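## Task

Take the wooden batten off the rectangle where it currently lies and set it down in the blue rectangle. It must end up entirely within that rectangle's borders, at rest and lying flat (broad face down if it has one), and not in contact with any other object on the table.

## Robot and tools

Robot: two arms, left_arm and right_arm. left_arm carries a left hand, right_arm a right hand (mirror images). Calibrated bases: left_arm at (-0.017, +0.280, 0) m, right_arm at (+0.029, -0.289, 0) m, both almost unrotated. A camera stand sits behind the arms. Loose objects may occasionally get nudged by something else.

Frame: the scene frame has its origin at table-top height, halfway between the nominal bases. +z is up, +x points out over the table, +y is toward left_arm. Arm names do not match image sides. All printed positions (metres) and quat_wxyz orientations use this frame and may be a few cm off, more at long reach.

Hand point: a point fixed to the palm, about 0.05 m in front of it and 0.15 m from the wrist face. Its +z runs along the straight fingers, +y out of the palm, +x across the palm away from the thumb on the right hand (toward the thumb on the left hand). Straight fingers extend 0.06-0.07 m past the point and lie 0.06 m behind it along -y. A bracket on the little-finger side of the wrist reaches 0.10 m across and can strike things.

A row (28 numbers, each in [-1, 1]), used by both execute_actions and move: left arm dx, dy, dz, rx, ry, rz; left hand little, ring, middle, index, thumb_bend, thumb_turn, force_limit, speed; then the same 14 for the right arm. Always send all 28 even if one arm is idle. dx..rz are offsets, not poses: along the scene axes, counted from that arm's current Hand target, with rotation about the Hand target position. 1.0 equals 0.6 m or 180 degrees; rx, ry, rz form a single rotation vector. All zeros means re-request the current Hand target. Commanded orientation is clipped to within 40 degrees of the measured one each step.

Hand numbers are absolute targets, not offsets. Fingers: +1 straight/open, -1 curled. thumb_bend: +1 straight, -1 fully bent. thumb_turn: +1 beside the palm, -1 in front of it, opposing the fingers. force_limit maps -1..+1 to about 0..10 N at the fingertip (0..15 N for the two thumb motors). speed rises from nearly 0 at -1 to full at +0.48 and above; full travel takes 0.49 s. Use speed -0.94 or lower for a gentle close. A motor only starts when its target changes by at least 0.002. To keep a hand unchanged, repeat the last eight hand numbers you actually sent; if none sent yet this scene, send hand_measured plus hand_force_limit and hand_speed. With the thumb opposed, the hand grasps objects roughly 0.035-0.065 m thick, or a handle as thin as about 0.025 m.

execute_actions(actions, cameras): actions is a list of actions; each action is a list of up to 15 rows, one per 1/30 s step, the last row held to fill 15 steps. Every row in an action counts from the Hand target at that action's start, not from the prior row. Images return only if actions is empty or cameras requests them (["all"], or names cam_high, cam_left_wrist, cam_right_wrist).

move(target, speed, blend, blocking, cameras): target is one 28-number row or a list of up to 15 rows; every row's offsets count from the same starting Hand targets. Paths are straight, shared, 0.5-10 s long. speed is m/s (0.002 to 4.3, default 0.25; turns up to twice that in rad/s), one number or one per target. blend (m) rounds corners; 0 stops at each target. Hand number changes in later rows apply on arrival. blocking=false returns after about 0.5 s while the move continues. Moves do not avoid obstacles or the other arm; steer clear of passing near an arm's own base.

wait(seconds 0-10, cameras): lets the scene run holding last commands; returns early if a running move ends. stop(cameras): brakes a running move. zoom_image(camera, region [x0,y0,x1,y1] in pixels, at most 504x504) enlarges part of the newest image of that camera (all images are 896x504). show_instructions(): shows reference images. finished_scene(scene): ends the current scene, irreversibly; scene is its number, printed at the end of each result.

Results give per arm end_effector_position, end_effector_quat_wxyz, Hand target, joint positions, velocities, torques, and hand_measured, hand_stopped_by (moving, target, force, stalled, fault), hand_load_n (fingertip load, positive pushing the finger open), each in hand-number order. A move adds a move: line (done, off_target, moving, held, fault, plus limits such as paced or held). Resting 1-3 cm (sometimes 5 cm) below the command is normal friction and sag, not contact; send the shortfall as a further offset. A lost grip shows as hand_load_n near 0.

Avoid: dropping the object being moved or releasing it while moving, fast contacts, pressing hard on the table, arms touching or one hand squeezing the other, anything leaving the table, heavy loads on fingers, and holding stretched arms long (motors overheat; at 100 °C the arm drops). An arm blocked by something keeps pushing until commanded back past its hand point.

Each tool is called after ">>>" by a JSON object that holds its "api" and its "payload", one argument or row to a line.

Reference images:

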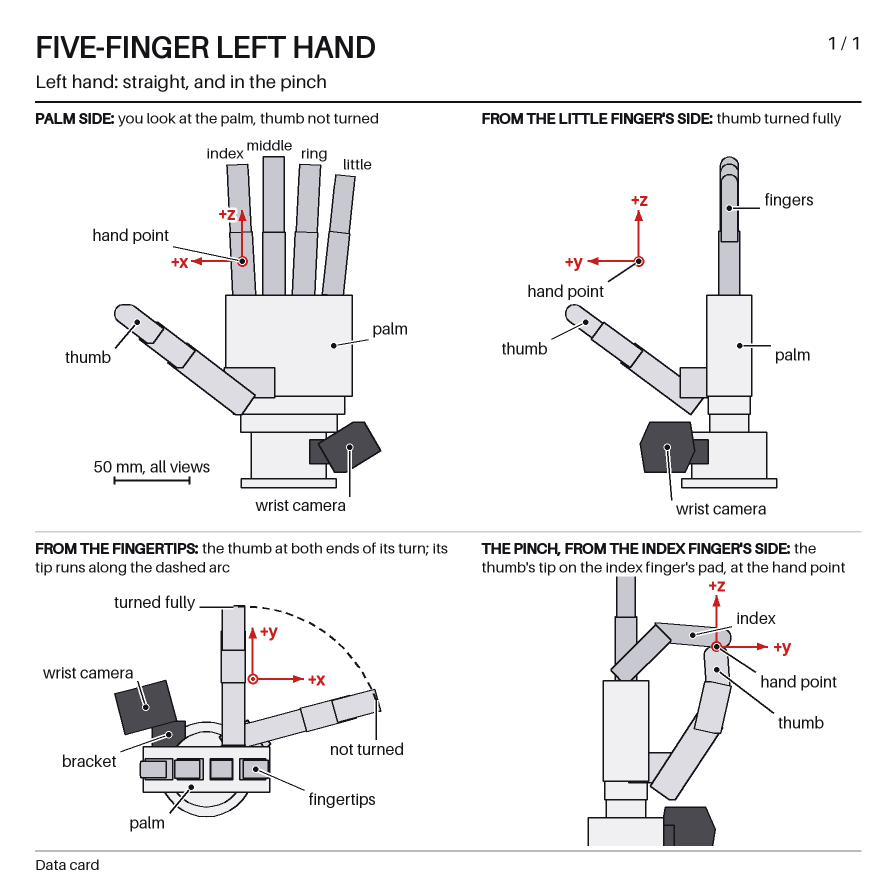

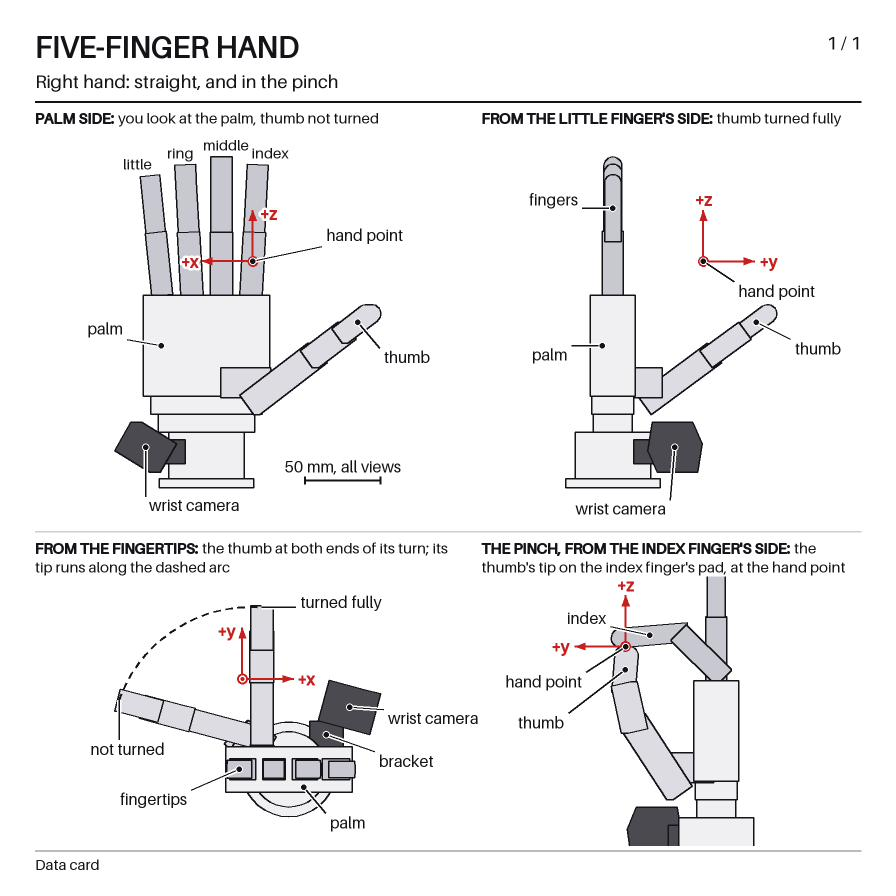

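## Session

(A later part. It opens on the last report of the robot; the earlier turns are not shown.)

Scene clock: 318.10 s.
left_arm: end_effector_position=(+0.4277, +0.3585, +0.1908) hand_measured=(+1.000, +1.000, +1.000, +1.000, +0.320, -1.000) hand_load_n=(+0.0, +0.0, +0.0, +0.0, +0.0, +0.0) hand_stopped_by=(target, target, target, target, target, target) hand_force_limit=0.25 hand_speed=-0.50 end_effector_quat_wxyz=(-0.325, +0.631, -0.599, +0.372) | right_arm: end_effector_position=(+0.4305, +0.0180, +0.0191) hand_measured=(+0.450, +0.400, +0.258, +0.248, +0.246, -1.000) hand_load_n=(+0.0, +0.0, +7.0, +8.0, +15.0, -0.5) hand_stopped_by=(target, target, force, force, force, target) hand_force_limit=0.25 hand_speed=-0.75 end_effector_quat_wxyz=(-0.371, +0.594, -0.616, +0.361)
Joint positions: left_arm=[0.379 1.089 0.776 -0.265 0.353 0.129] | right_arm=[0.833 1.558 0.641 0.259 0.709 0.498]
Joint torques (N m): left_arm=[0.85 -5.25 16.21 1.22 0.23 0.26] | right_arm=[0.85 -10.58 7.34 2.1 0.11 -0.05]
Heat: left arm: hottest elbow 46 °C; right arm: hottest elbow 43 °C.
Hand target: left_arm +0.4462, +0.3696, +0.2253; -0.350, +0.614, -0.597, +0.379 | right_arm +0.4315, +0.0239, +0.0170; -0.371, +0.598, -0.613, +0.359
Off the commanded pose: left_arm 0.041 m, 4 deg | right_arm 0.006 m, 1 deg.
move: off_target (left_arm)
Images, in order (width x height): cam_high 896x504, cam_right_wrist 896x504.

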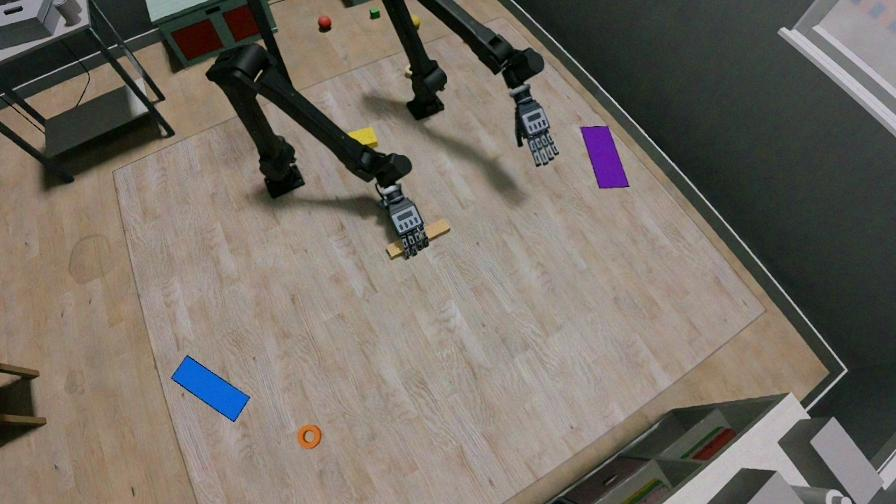

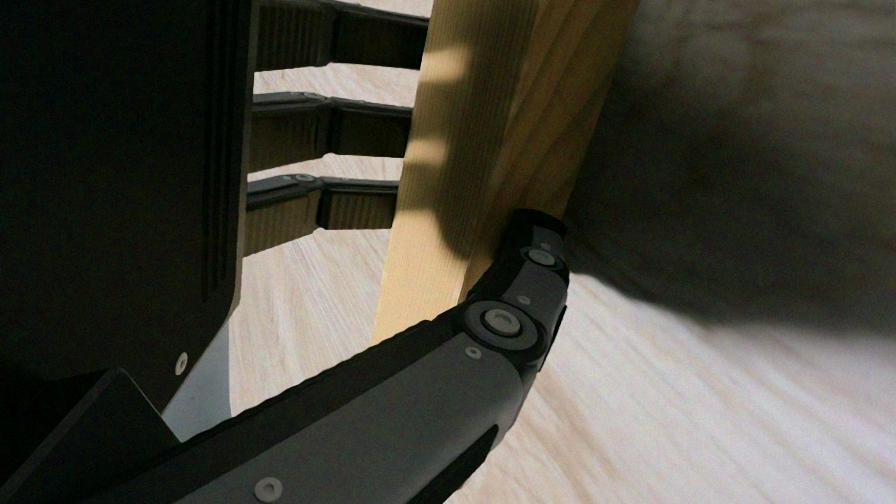

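>>> {"api": "move", "payload": {
  "target": [
    [0,0,0,0,0,0,1,1,1,1,0.32,-1,0.25,-0.5,0,0,0,0,0,0,0.45,0.4,-0.1,-0.15,0.25,-1,0.25,-0.75],
    [0,0,0,0,0,0,1,1,1,1,0.32,-1,0.25,-0.5,0,0,0.2167,0,0,0,0.45,0.4,-0.1,-0.15,0.25,-1,0.25,-0.75]
  ],
  "speed": 0.08,
  "cameras": ["cam_high", "cam_right_wrist"]
}}

Scene clock: 324.53 s.
left_arm: end_effector_position=(+0.4277, +0.3585, +0.1908) hand_measured=(+1.000, +1.000, +1.000, +1.000, +0.320, -1.000) hand_load_n=(+0.0, +0.0, +0.0, +0.0, +0.0, +0.0) hand_stopped_by=(target, target, target, target, target, target) hand_force_limit=0.25 hand_speed=-0.50 end_effector_quat_wxyz=(-0.325, +0.631, -0.599, +0.372) | right_arm: end_effector_position=(+0.4145, +0.0024, +0.1063) hand_measured=(+0.450, +0.400, +0.258, +0.248, +0.256, -1.000) hand_load_n=(+0.0, -0.5, +4.0, +6.0, +13.5, +0.0) hand_stopped_by=(target, target, force, force, force, target) hand_force_limit=0.25 hand_speed=-0.75 end_effector_quat_wxyz=(-0.335, +0.617, -0.615, +0.360)
Joint positions: left_arm=[0.379 1.089 0.776 -0.265 0.353 0.129] | right_arm=[0.833 1.307 0.742 -0.178 0.703 0.498]
Joint torques (N m): left_arm=[0.85 -5.25 16.21 1.22 0.23 0.26] | right_arm=[0.91 -11.93 13.29 2.06 0.37 -0.06]
Heat: left arm: hottest elbow 47 °C; right arm: hottest elbow 43 °C.
Hand target: left_arm +0.4462, +0.3696, +0.2253; -0.350, +0.614, -0.597, +0.379 | right_arm +0.4315, +0.0239, +0.1471; -0.371, +0.598, -0.613, +0.359
Off the commanded pose: left_arm 0.041 m, 4 deg | right_arm 0.049 m, 5 deg.
move: off_target (left_arm, right_arm)
Images, in order (width x height): cam_high 896x504, cam_right_wrist 896x504.

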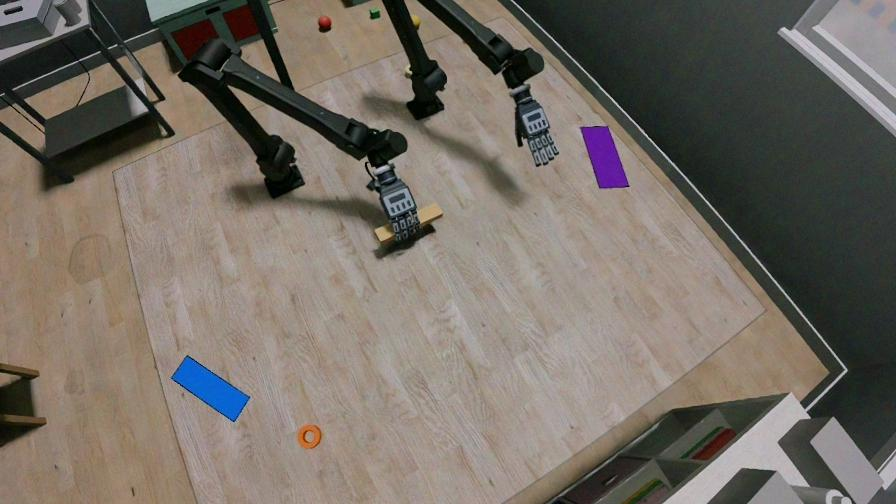

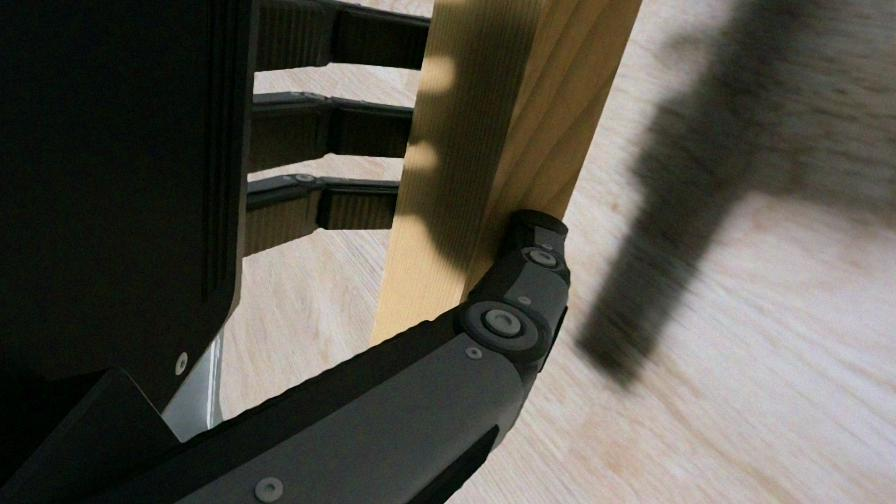

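>>> {"api": "move", "payload": {
  "target": [0,0,0,0,0,0,1,1,1,1,0.32,-1,0.25,-0.5,0.1167,-0.6,0.08,0,0,-0.167,0.45,0.4,-0.1,-0.15,0.25,-1,0.25,-0.75],
  "speed": 0.2,
  "cameras": ["cam_high"]
}}

Scene clock: 332.40 s.
left_arm: end_effector_position=(+0.4277, +0.3585, +0.1908) hand_measured=(+1.000, +1.000, +1.000, +1.000, +0.320, -1.000) hand_load_n=(+0.0, +0.0, +0.0, +0.0, +0.0, +0.0) hand_stopped_by=(target, target, target, target, target, target) hand_force_limit=0.25 hand_speed=-0.50 end_effector_quat_wxyz=(-0.325, +0.631, -0.599, +0.372) | right_arm: end_effector_position=(+0.4781, -0.3334, +0.1614) hand_measured=(+0.450, +0.400, +0.258, +0.248, +0.256, -1.000) hand_load_n=(+0.0, +0.0, +4.0, +6.0, +14.0, -0.5) hand_stopped_by=(target, target, force, force, force, target) hand_force_limit=0.25 hand_speed=-0.75 end_effector_quat_wxyz=(+0.243, -0.431, +0.757, -0.427)
Joint positions: left_arm=[0.379 1.089 0.776 -0.265 0.353 0.129] | right_arm=[0.007 1.073 0.698 -0.235 0.448 0.294]
Joint torques (N m): left_arm=[0.85 -5.25 16.21 1.21 0.23 0.26] | right_arm=[0.09 -7.18 14.08 2.61 0.13 -0.11]
Heat: left arm: hottest elbow 47 °C; right arm: hottest elbow 44 °C.
Hand target: left_arm +0.4462, +0.3696, +0.2253; -0.350, +0.614, -0.597, +0.379 | right_arm +0.5015, -0.3360, +0.1950; +0.265, -0.419, +0.747, -0.442
Off the commanded pose: left_arm 0.041 m, 4 deg | right_arm 0.041 m, 4 deg.
move: off_target (left_arm, right_arm)
Images, in order (width x height): cam_high 896x504.

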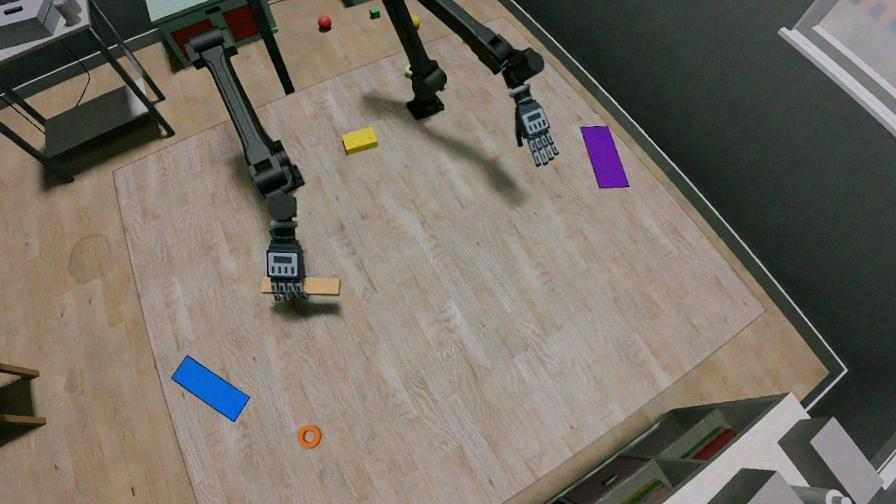

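>>> {"api": "move", "payload": {
  "target": [0,0,0,0,0,0,1,1,1,1,0.32,-1,0.25,-0.5,0.119,-0.59,0,0,0,-0.167,0.45,0.4,-0.1,-0.15,0.25,-1,0.25,-0.75],
  "speed": 0.2,
  "cameras": ["cam_high"]
}}

>>> {"api": "zoom_image", "payload": {
  "camera": "cam_high",
  "region": [140, 320, 280, 440]
}}

Scene clock: 338.37 s.
left_arm: end_effector_position=(+0.4277, +0.3585, +0.1908) hand_measured=(+1.000, +1.000, +1.000, +1.000, +0.320, -1.000) hand_load_n=(+0.0, +0.0, +0.0, +0.0, +0.0, +0.0) hand_stopped_by=(target, target, target, target, target, target) hand_force_limit=0.25 hand_speed=-0.50 end_effector_quat_wxyz=(-0.325, +0.631, -0.599, +0.372) | right_arm: end_effector_position=(+0.5502, -0.6740, +0.1583) hand_measured=(+0.450, +0.400, +0.258, +0.248, +0.256, -1.000) hand_load_n=(+0.0, +0.0, +4.5, +6.0, +13.5, +0.0) hand_stopped_by=(target, target, force, force, force, target) hand_force_limit=0.25 hand_speed=-0.75 end_effector_quat_wxyz=(+0.121, -0.228, +0.842, -0.475)
Joint positions: left_arm=[0.379 1.089 0.776 -0.265 0.353 0.129] | right_arm=[-0.57 1.605 1.192 -0.187 0.402 0.246]
Joint torques (N m): left_arm=[0.91 -5.3 16.21 1.21 0.23 0.26] | right_arm=[0.32 -15.56 14.75 2.33 0.25 0.06]
Heat: left arm: hottest elbow 47 °C; right arm: hottest elbow 46 °C.
Hand target: left_arm +0.4462, +0.3696, +0.2253; -0.350, +0.614, -0.597, +0.379 | right_arm +0.5729, -0.6900, +0.1953; +0.141, -0.211, +0.830, -0.496
Off the commanded pose: left_arm 0.041 m, 4 deg | right_arm 0.046 m, 4 deg.
move: off_target (left_arm, right_arm)
Images, in order (width x height): cam_high 896x504.

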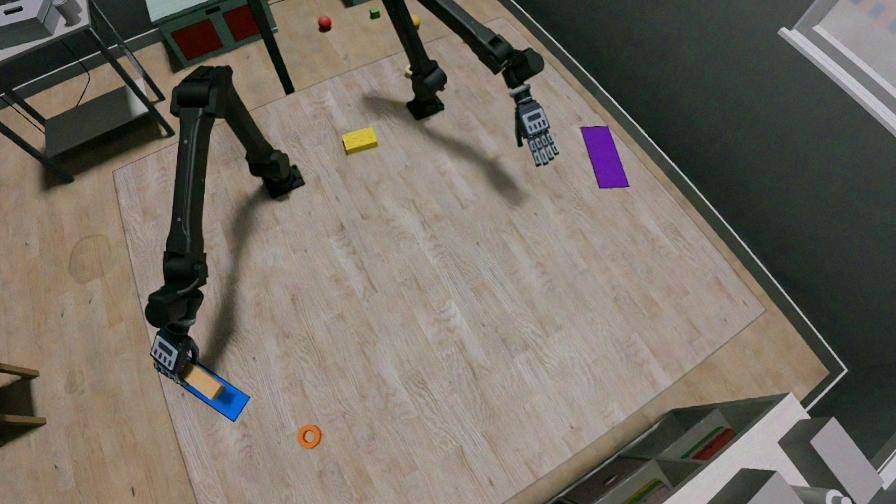

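Scaled by 3.600 from the camera's 896x504 image, which has a finer 1280x720 frame.

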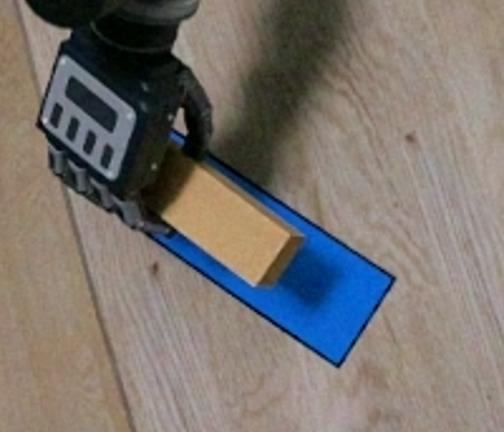

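>>> {"api": "move", "payload": {
  "target": [0,0,0,0,0,0,1,1,1,1,0.32,-1,0.25,-0.5,0,0,-0.15,0,0,0,0.45,0.4,-0.1,-0.15,0.25,-1,0.25,-0.75],
  "speed": 0.12,
  "cameras": ["cam_high"]
}}

>>> {"api": "zoom_image", "payload": {
  "camera": "cam_high",
  "region": [140, 330, 280, 450]
}}

Scene clock: 349.40 s.
left_arm: end_effector_position=(+0.4277, +0.3585, +0.1908) hand_measured=(+1.000, +1.000, +1.000, +1.000, +0.320, -1.000) hand_load_n=(+0.0, +0.0, -0.5, +0.0, +0.0, +0.0) hand_stopped_by=(target, target, target, target, target, target) hand_force_limit=0.25 hand_speed=-0.50 end_effector_quat_wxyz=(-0.325, +0.631, -0.599, +0.372) | right_arm: end_effector_position=(+0.5661, -0.6844, +0.0930) hand_measured=(+0.450, +0.400, +0.258, +0.248, +0.256, -1.000) hand_load_n=(+0.0, +0.0, +4.5, +6.0, +14.0, +0.0) hand_stopped_by=(target, target, force, force, force, target) hand_force_limit=0.25 hand_speed=-0.75 end_effector_quat_wxyz=(+0.129, -0.223, +0.836, -0.484)
Joint positions: left_arm=[0.379 1.089 0.776 -0.265 0.353 0.129] | right_arm=[-0.57 1.728 1.14 0.017 0.402 0.247]
Joint torques (N m): left_arm=[0.85 -5.3 16.2 1.22 0.23 0.26] | right_arm=[0.26 -17.55 9.05 3.28 0.25 0.06]
Heat: left arm: hottest elbow 47 °C; right arm: hottest elbow 49 °C.
Hand target: left_arm +0.4462, +0.3696, +0.2253; -0.350, +0.614, -0.597, +0.379 | right_arm +0.5728, -0.6900, +0.1051; +0.141, -0.211, +0.830, -0.496
Off the commanded pose: left_arm 0.041 m, 4 deg | right_arm 0.015 m, 2 deg.
move: off_target (left_arm, right_arm)
Images, in order (width x height): cam_high 896x504.

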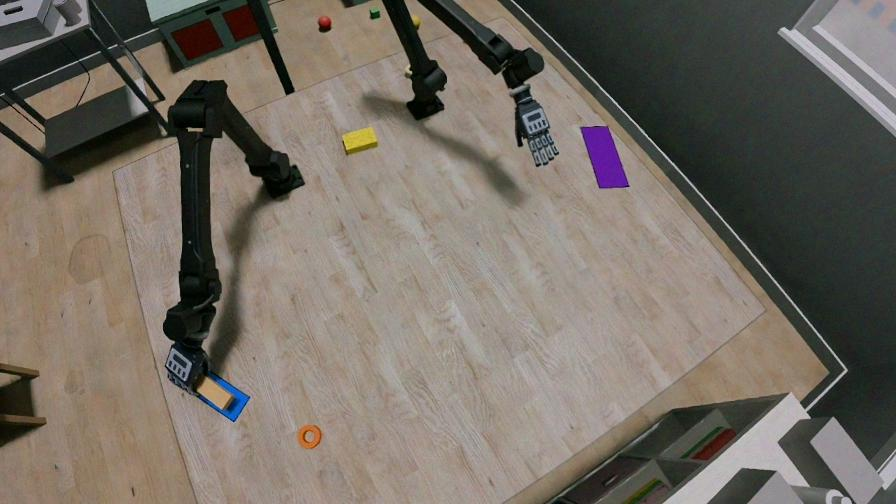

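Scaled by 3.600 from the camera's 896x504 image, which has a finer 1280x720 frame.

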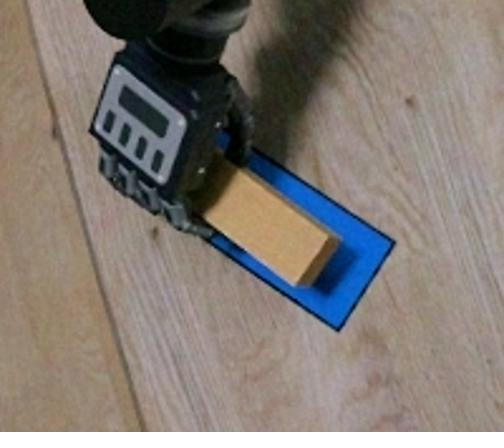

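>>> {"api": "zoom_image", "payload": {
  "camera": "cam_high",
  "region": [180, 360, 260, 430]
}}

Scaled by 6.300 from the camera's 896x504 image, which has a finer 1280x720 frame.

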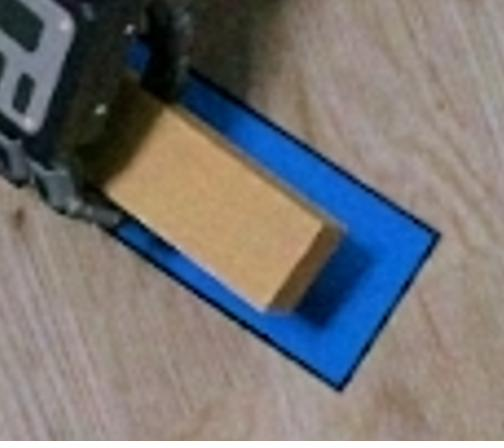

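>>> {"api": "move", "payload": {
  "target": [0,0,0,0,0,0,1,1,1,1,0.32,-1,0.25,-0.5,0,0,-0.075,0.0055,-0.0096,0.008,0.45,0.4,-0.1,-0.15,0.25,-1,0.25,-0.75],
  "speed": 0.1,
  "cameras": ["cam_high"]
}}

>>> {"api": "zoom_image", "payload": {
  "camera": "cam_high",
  "region": [170, 350, 260, 430]
}}

Scene clock: 378.70 s.
left_arm: end_effector_position=(+0.4277, +0.3585, +0.1908) hand_measured=(+1.000, +1.000, +1.000, +1.000, +0.320, -1.000) hand_load_n=(-0.5, +0.0, +0.0, +0.0, +0.0, +0.0) hand_stopped_by=(target, target, target, target, target, target) hand_force_limit=0.25 hand_speed=-0.50 end_effector_quat_wxyz=(-0.325, +0.631, -0.599, +0.372) | right_arm: end_effector_position=(+0.5672, -0.6815, +0.0471) hand_measured=(+0.450, +0.400, +0.258, +0.248, +0.256, -1.000) hand_load_n=(+0.0, +0.0, +4.0, +6.0, +14.0, -0.5) hand_stopped_by=(target, target, force, force, force, target) hand_force_limit=0.25 hand_speed=-0.75 end_effector_quat_wxyz=(+0.149, -0.226, +0.835, -0.478)
Joint positions: left_arm=[0.379 1.089 0.776 -0.265 0.353 0.129] | right_arm=[-0.58 1.797 1.085 0.153 0.355 0.253]
Joint torques (N m): left_arm=[0.91 -5.25 16.21 1.22 0.23 0.26] | right_arm=[-0.15 -17.55 8.34 3.29 0.08 0.07]
Motor temperatures (°C): left_arm=[29 33 48 28 28 29] | right_arm=[32 30 45 27 30 28]
Heat: left arm: hottest elbow 48 °C; right arm: hottest elbow 45 °C.
Hand target: left_arm +0.4462, +0.3696, +0.2253; -0.350, +0.614, -0.597, +0.379 | right_arm +0.5728, -0.6900, +0.0600; +0.162, -0.212, +0.830, -0.490
Off the commanded pose: left_arm 0.041 m, 4 deg | right_arm 0.017 m, 3 deg.
move: off_target (left_arm, right_arm)
Images, in order (width x height): cam_high 896x504.

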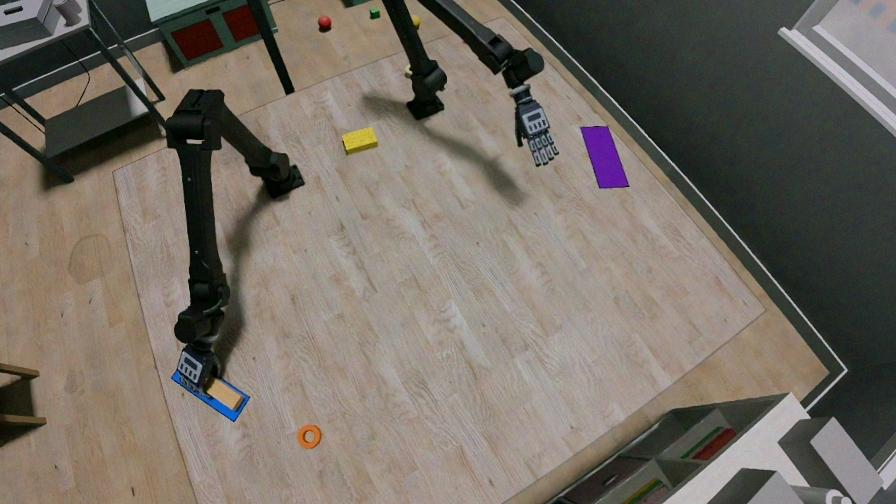

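Scaled by 5.600 from the camera's 896x504 image, which has a finer 1280x720 frame.

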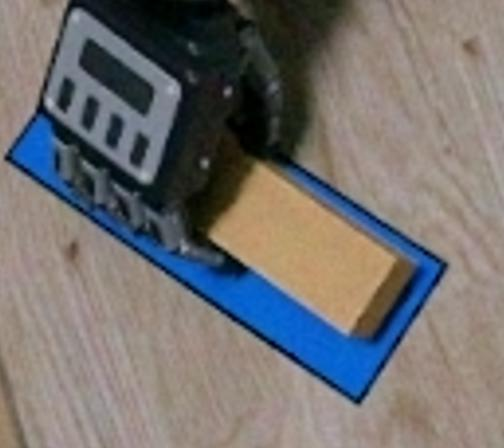

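>>> {"api": "move", "payload": {
  "target": [0,0,0,0,0,0,1,1,1,1,0.32,-1,0.25,-0.5,0.006,-0.022,-0.025,0,0,0,0.45,0.4,-0.1,-0.15,0.25,-1,0.25,-0.75],
  "speed": 0.1,
  "cameras": ["cam_high"]
}}

>>> {"api": "zoom_image", "payload": {
  "camera": "cam_high",
  "region": [170, 350, 260, 430]
}}

Scene clock: 392.53 s.
left_arm: end_effector_position=(+0.4277, +0.3585, +0.1908) hand_measured=(+1.000, +1.000, +1.000, +1.000, +0.320, -1.000) hand_load_n=(+0.0, +0.0, +0.0, +0.0, +0.5, +0.0) hand_stopped_by=(target, target, target, target, target, target) hand_force_limit=0.25 hand_speed=-0.50 end_effector_quat_wxyz=(-0.325, +0.631, -0.599, +0.372) | right_arm: end_effector_position=(+0.5643, -0.6892, +0.0270) hand_measured=(+0.450, +0.400, +0.256, +0.248, +0.256, -1.000) hand_load_n=(+0.0, +0.0, +4.0, +6.0, +13.5, +0.0) hand_stopped_by=(target, target, force, force, force, target) hand_force_limit=0.25 hand_speed=-0.75 end_effector_quat_wxyz=(+0.148, -0.224, +0.839, -0.473)
Joint positions: left_arm=[0.379 1.089 0.776 -0.265 0.353 0.129] | right_arm=[-0.596 1.838 1.085 0.184 0.341 0.253]
Joint torques (N m): left_arm=[0.85 -5.25 16.21 1.22 0.23 0.26] | right_arm=[-0.15 -17.85 9.72 3.21 0.08 -0.01]
Heat: left arm: hottest elbow 48 °C; right arm: hottest elbow 45 °C.
Hand target: left_arm +0.4462, +0.3696, +0.2253; -0.350, +0.614, -0.597, +0.379 | right_arm +0.5764, -0.7032, +0.0450; +0.162, -0.212, +0.830, -0.490
Off the commanded pose: left_arm 0.041 m, 4 deg | right_arm 0.026 m, 3 deg.
move: off_target (left_arm, right_arm)
Images, in order (width x height): cam_high 896x504.

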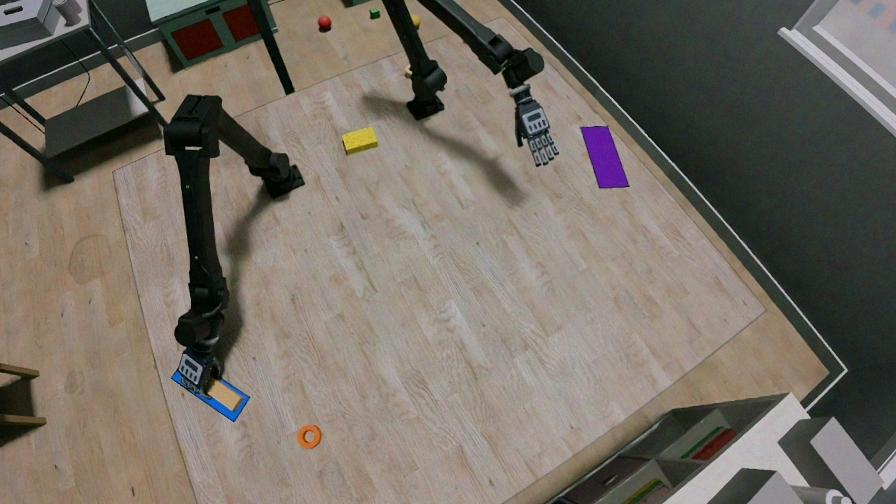

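Scaled by 5.600 from the camera's 896x504 image, which has a finer 1280x720 frame.

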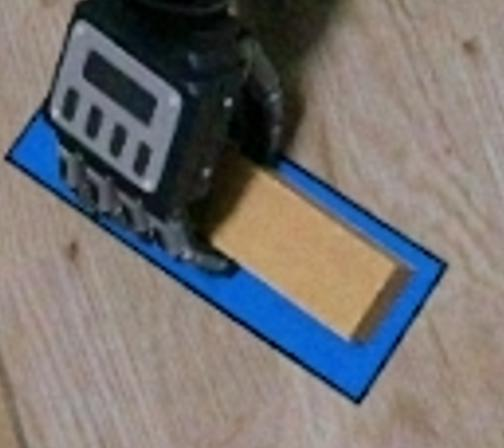

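>>> {"api": "move", "payload": {
  "target": [0,0,0,0,0,0,1,1,1,1,0.32,-1,0.25,-0.5,0.004,-0.006,-0.013,0,0,0,0.45,0.4,-0.1,-0.15,0.25,-1,0.25,-0.75],
  "speed": 0.06,
  "cameras": ["cam_high"]
}}

>>> {"api": "zoom_image", "payload": {
  "camera": "cam_high",
  "region": [170, 350, 260, 430]
}}

Scene clock: 403.47 s.
left_arm: end_effector_position=(+0.4277, +0.3585, +0.1908) hand_measured=(+1.000, +1.000, +1.000, +1.000, +0.320, -1.000) hand_load_n=(+0.0, +0.0, +0.0, +0.0, +0.0, +0.0) hand_stopped_by=(target, target, target, target, target, target) hand_force_limit=0.25 hand_speed=-0.50 end_effector_quat_wxyz=(-0.325, +0.631, -0.599, +0.372) | right_arm: end_effector_position=(+0.5658, -0.6913, +0.0257) hand_measured=(+0.450, +0.400, +0.256, +0.248, +0.256, -1.000) hand_load_n=(+0.0, +0.0, +3.5, +6.0, +14.0, +0.0) hand_stopped_by=(target, target, force, force, force, target) hand_force_limit=0.25 hand_speed=-0.75 end_effector_quat_wxyz=(+0.151, -0.222, +0.837, -0.476)
Joint positions: left_arm=[0.379 1.089 0.776 -0.265 0.353 0.129] | right_arm=[-0.598 1.845 1.085 0.201 0.34 0.253]
Joint torques (N m): left_arm=[0.91 -5.25 16.21 1.21 0.23 0.26] | right_arm=[-0.26 -16.38 10.29 3.15 0.03 -0.02]
Heat: left arm: hottest elbow 48 °C; right arm: hottest elbow 45 °C.
Hand target: left_arm +0.4462, +0.3696, +0.2253; -0.350, +0.614, -0.597, +0.379 | right_arm +0.5788, -0.7068, +0.0372; +0.162, -0.212, +0.830, -0.490
Off the commanded pose: left_arm 0.041 m, 4 deg | right_arm 0.023 m, 2 deg.
move: off_target (left_arm, right_arm)
Images, in order (width x height): cam_high 896x504.

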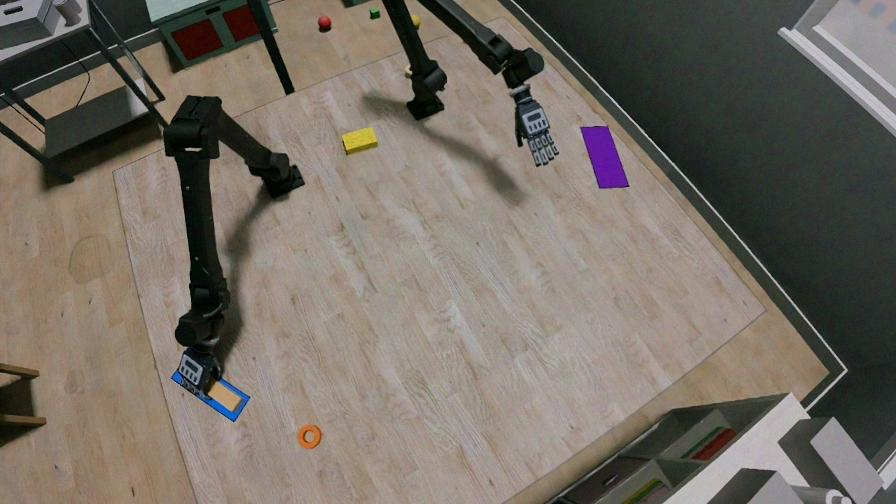

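Scaled by 5.600 from the camera's 896x504 image, which has a finer 1280x720 frame.

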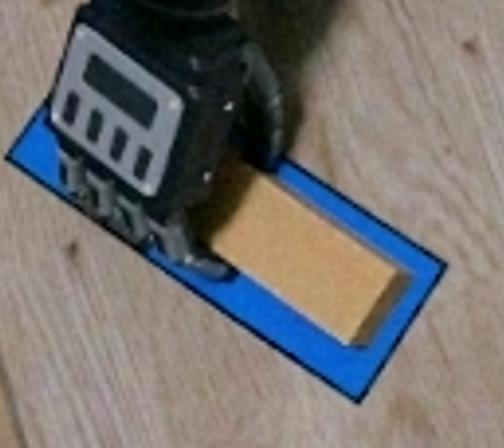

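>>> {"api": "move", "payload": {
  "target": [0,0,0,0,0,0,1,1,1,1,0.32,-1,0.25,-0.5,0.0,-0.002,-0.012,0,0,0,0.45,0.4,-0.1,-0.15,0.25,-1,0.25,-0.75],
  "speed": 0.06,
  "cameras": ["cam_right_wrist"]
}}

Scene clock: 408.93 s.
left_arm: end_effector_position=(+0.4277, +0.3585, +0.1908) hand_measured=(+1.000, +1.000, +1.000, +1.000, +0.320, -1.000) hand_load_n=(+0.0, +0.0, +0.0, +0.0, +0.0, +0.0) hand_stopped_by=(target, target, target, target, target, target) hand_force_limit=0.25 hand_speed=-0.50 end_effector_quat_wxyz=(-0.325, +0.631, -0.599, +0.372) | right_arm: end_effector_position=(+0.5679, -0.6937, +0.0248) hand_measured=(+0.450, +0.400, +0.256, +0.248, +0.256, -1.000) hand_load_n=(+0.0, +0.0, +3.5, +5.5, +14.0, +0.0) hand_stopped_by=(target, target, force, force, force, target) hand_force_limit=0.25 hand_speed=-0.75 end_effector_quat_wxyz=(+0.154, -0.220, +0.835, -0.481)
Joint positions: left_arm=[0.379 1.089 0.776 -0.265 0.353 0.129] | right_arm=[-0.599 1.853 1.085 0.222 0.34 0.253]
Joint torques (N m): left_arm=[0.91 -5.3 16.21 1.21 0.23 0.26] | right_arm=[-0.32 -15.5 10.17 3.04 -0.03 -0.03]
Heat: left arm: hottest elbow 49 °C; right arm: hottest elbow 45 °C.
Hand target: left_arm +0.4462, +0.3696, +0.2253; -0.350, +0.614, -0.597, +0.379 | right_arm +0.5787, -0.7081, +0.0299; +0.162, -0.212, +0.830, -0.490
Off the commanded pose: left_arm 0.041 m, 4 deg | right_arm 0.019 m, 2 deg.
move: off_target (left_arm, right_arm)
Images, in order (width x height): cam_right_wrist 896x504.

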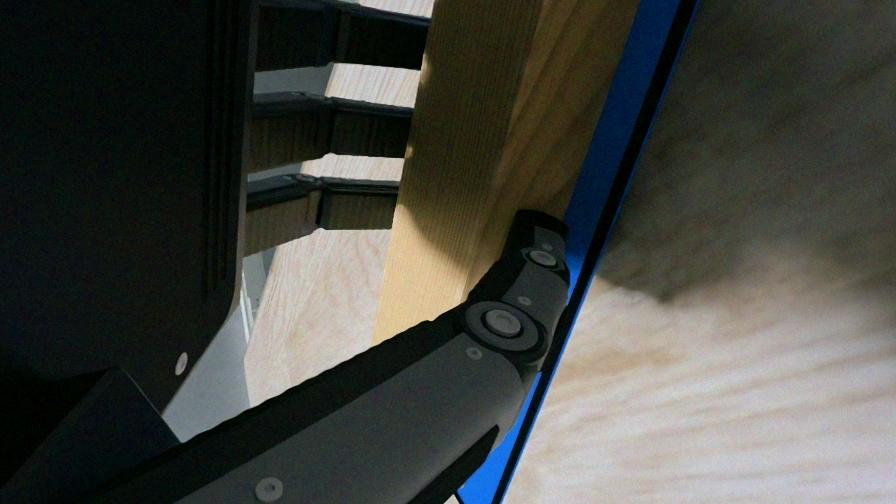

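>>> {"api": "move", "payload": {
  "target": [0,0,0,0,0,0,1,1,1,1,0.32,-1,0.25,-0.5,-0.002,0.002,-0.012,0,0,0,0.45,0.4,-0.1,-0.15,0.25,-1,0.25,-0.75],
  "speed": 0.06,
  "cameras": ["cam_high", "cam_right_wrist"]
}}

>>> {"api": "zoom_image", "payload": {
  "camera": "cam_high",
  "region": [170, 350, 260, 430]
}}

Scene clock: 416.77 s.
left_arm: end_effector_position=(+0.4277, +0.3585, +0.1908) hand_measured=(+1.000, +1.000, +1.000, +1.000, +0.320, -1.000) hand_load_n=(+0.0, +0.0, +0.0, +0.0, +0.0, +0.0) hand_stopped_by=(target, target, target, target, target, target) hand_force_limit=0.25 hand_speed=-0.50 end_effector_quat_wxyz=(-0.325, +0.631, -0.599, +0.372) | right_arm: end_effector_position=(+0.5704, -0.6954, +0.0244) hand_measured=(+0.450, +0.400, +0.256, +0.248, +0.256, -1.000) hand_load_n=(+0.0, +0.0, +3.5, +6.0, +13.5, +0.0) hand_stopped_by=(target, target, force, force, force, target) hand_force_limit=0.25 hand_speed=-0.75 end_effector_quat_wxyz=(+0.158, -0.218, +0.832, -0.485)
Joint positions: left_arm=[0.379 1.089 0.776 -0.265 0.353 0.129] | right_arm=[-0.599 1.861 1.085 0.243 0.34 0.253]
Joint torques (N m): left_arm=[0.85 -5.3 16.21 1.21 0.23 0.26] | right_arm=[-0.32 -15.44 9.48 2.97 -0.02 -0.03]
Heat: left arm: hottest elbow 49 °C; right arm: hottest elbow 46 °C.
Hand target: left_arm +0.4462, +0.3696, +0.2253; -0.350, +0.614, -0.597, +0.379 | right_arm +0.5776, -0.7068, +0.0229; +0.162, -0.212, +0.830, -0.490
Off the commanded pose: left_arm 0.041 m, 4 deg | right_arm 0.014 m, 1 deg.
move: off_target (left_arm, right_arm)
Images, in order (width x height): cam_high 896x504, cam_right_wrist 896x504.

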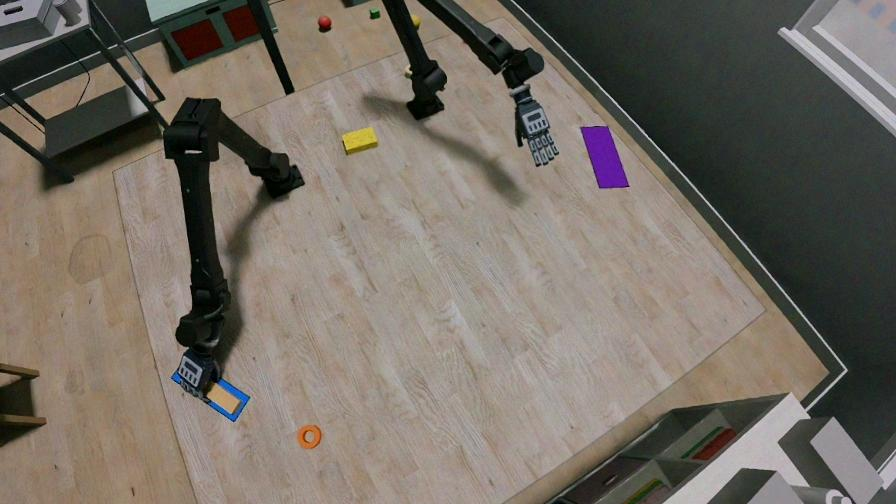

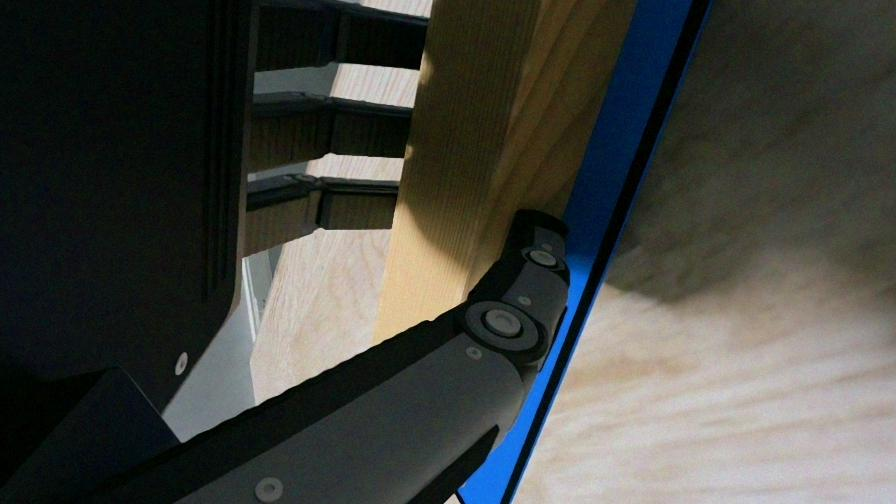

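Scaled by 5.600 from the camera's 896x504 image, which has a finer 1280x720 frame.

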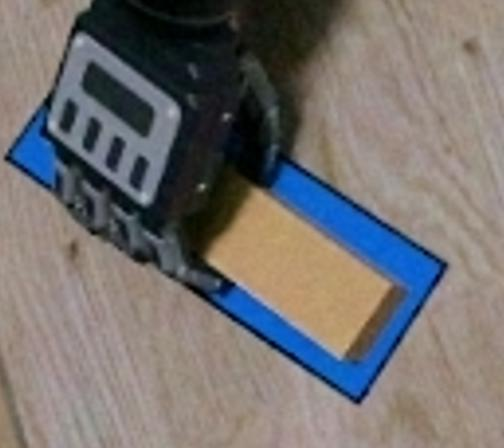

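>>> {"api": "move", "payload": {
  "target": [0,0,0,0,0,0,1,1,1,1,0.32,-1,0.25,-0.5,-0.012,0.02,-0.012,-0.0053,0.0092,0.006,0.45,0.4,-0.1,-0.15,0.25,-1,0.25,-0.75],
  "speed": 0.06,
  "cameras": ["cam_high", "cam_right_wrist"]
}}

>>> {"api": "zoom_image", "payload": {
  "camera": "cam_high",
  "region": [170, 350, 260, 430]
}}

Scene clock: 431.43 s.
left_arm: end_effector_position=(+0.4277, +0.3585, +0.1908) hand_measured=(+1.000, +1.000, +1.000, +1.000, +0.320, -1.000) hand_load_n=(+0.0, +0.0, +0.0, +0.0, +0.0, +0.0) hand_stopped_by=(target, target, target, target, target, target) hand_force_limit=0.25 hand_speed=-0.50 end_effector_quat_wxyz=(-0.325, +0.631, -0.599, +0.372) | right_arm: end_effector_position=(+0.5703, -0.6971, +0.0241) hand_measured=(+0.450, +0.400, +0.256, +0.248, +0.256, -1.000) hand_load_n=(+0.0, +0.0, +4.0, +6.5, +13.5, +0.0) hand_stopped_by=(target, target, force, force, force, target) hand_force_limit=0.25 hand_speed=-0.75 end_effector_quat_wxyz=(+0.156, -0.223, +0.827, -0.492)
Joint positions: left_arm=[0.379 1.089 0.776 -0.265 0.353 0.129] | right_arm=[-0.599 1.864 1.08 0.265 0.342 0.233]
Joint torques (N m): left_arm=[0.91 -5.3 16.23 1.22 0.23 0.26] | right_arm=[0.79 -16.67 6.89 2.91 0.28 -0.09]
Heat: left arm: hottest elbow 49 °C; right arm: hottest elbow 45 °C.
Hand target: left_arm +0.4462, +0.3696, +0.2253; -0.350, +0.614, -0.597, +0.379 | right_arm +0.5703, -0.6950, +0.0156; +0.152, -0.228, +0.826, -0.492
Off the commanded pose: left_arm 0.041 m, 4 deg | right_arm 0.009 m, 1 deg.
move: off_target (left_arm)
Images, in order (width x height): cam_high 896x504, cam_right_wrist 896x504.

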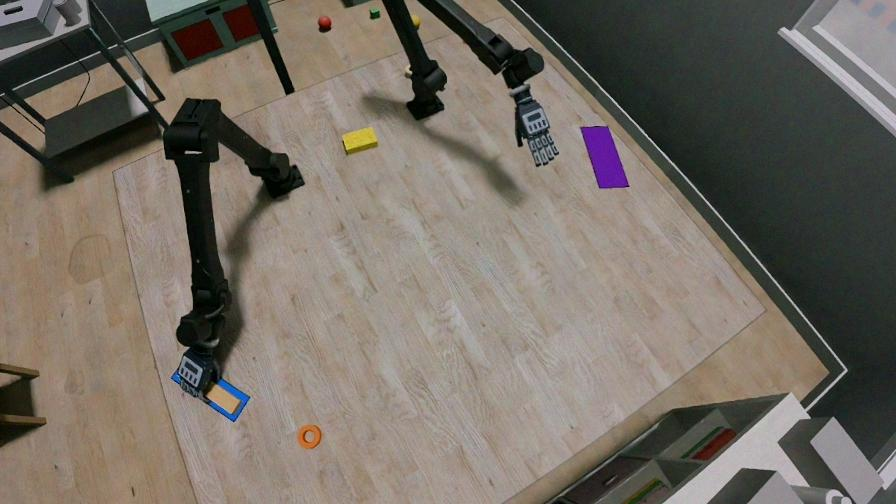

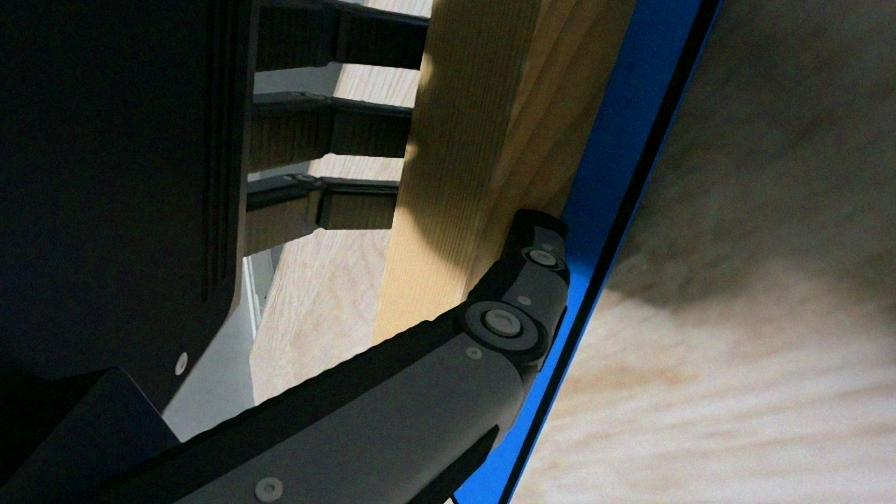

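Scaled by 5.600 from the camera's 896x504 image, which has a finer 1280x720 frame.

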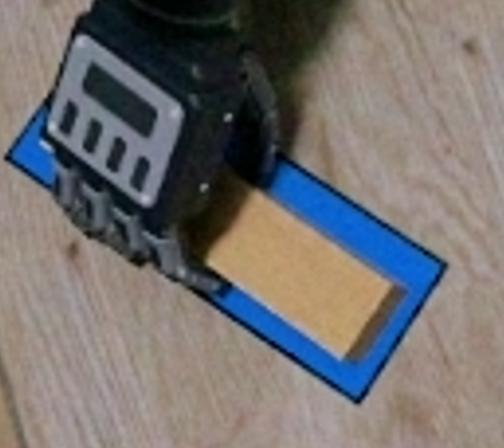

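>>> {"api": "move", "payload": {
  "target": [0,0,0,0,0,0,1,1,1,1,0.32,-1,0.25,-0.5,0,0.0,-0.01,-0.002,0.0035,0,0.45,0.4,-0.1,-0.15,0.25,-1,0.25,-0.75],
  "speed": 0.06,
  "cameras": ["cam_right_wrist"]
}}

Scene clock: 436.23 s.
left_arm: end_effector_position=(+0.4277, +0.3585, +0.1908) hand_measured=(+1.000, +1.000, +1.000, +1.000, +0.320, -1.000) hand_load_n=(+0.0, -0.5, +0.0, +0.0, +0.0, +0.0) hand_stopped_by=(target, target, target, target, target, target) hand_force_limit=0.25 hand_speed=-0.50 end_effector_quat_wxyz=(-0.325, +0.631, -0.599, +0.372) | right_arm: end_effector_position=(+0.5706, -0.6986, +0.0238) hand_measured=(+0.450, +0.400, +0.256, +0.248, +0.256, -1.000) hand_load_n=(+0.0, +0.0, +4.5, +6.0, +13.0, +0.0) hand_stopped_by=(target, target, force, force, force, target) hand_force_limit=0.25 hand_speed=-0.75 end_effector_quat_wxyz=(+0.154, -0.223, +0.825, -0.496)
Joint positions: left_arm=[0.379 1.089 0.776 -0.265 0.353 0.129] | right_arm=[-0.597 1.868 1.08 0.276 0.352 0.228]
Joint torques (N m): left_arm=[0.91 -5.25 16.21 1.22 0.23 0.26] | right_arm=[0.91 -16.21 6.86 3 0.22 -0.15]
Heat: left arm: hottest elbow 49 °C; right arm: hottest elbow 45 °C.
Hand target: left_arm +0.4462, +0.3696, +0.2253; -0.350, +0.614, -0.597, +0.379 | right_arm +0.5704, -0.6949, +0.0097; +0.147, -0.232, +0.825, -0.494
Off the commanded pose: left_arm 0.041 m, 4 deg | right_arm 0.015 m, 1 deg.
move: off_target (left_arm, right_arm)
Images, in order (width x height): cam_right_wrist 896x504.

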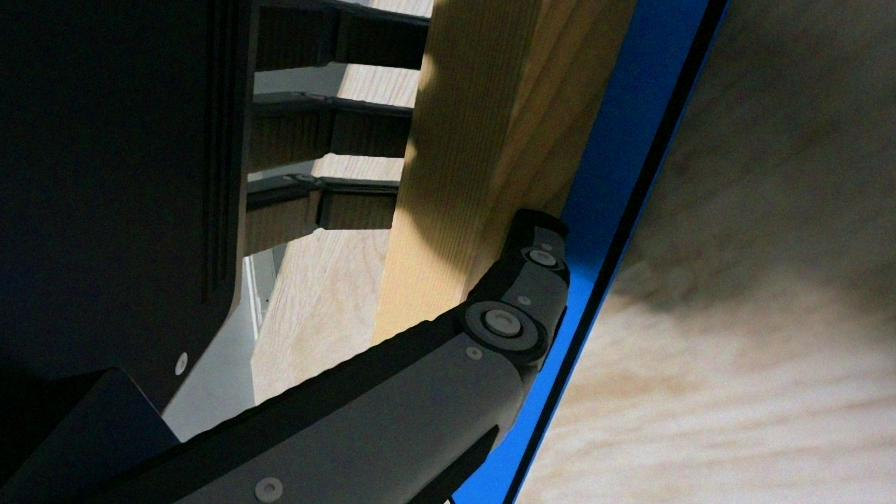

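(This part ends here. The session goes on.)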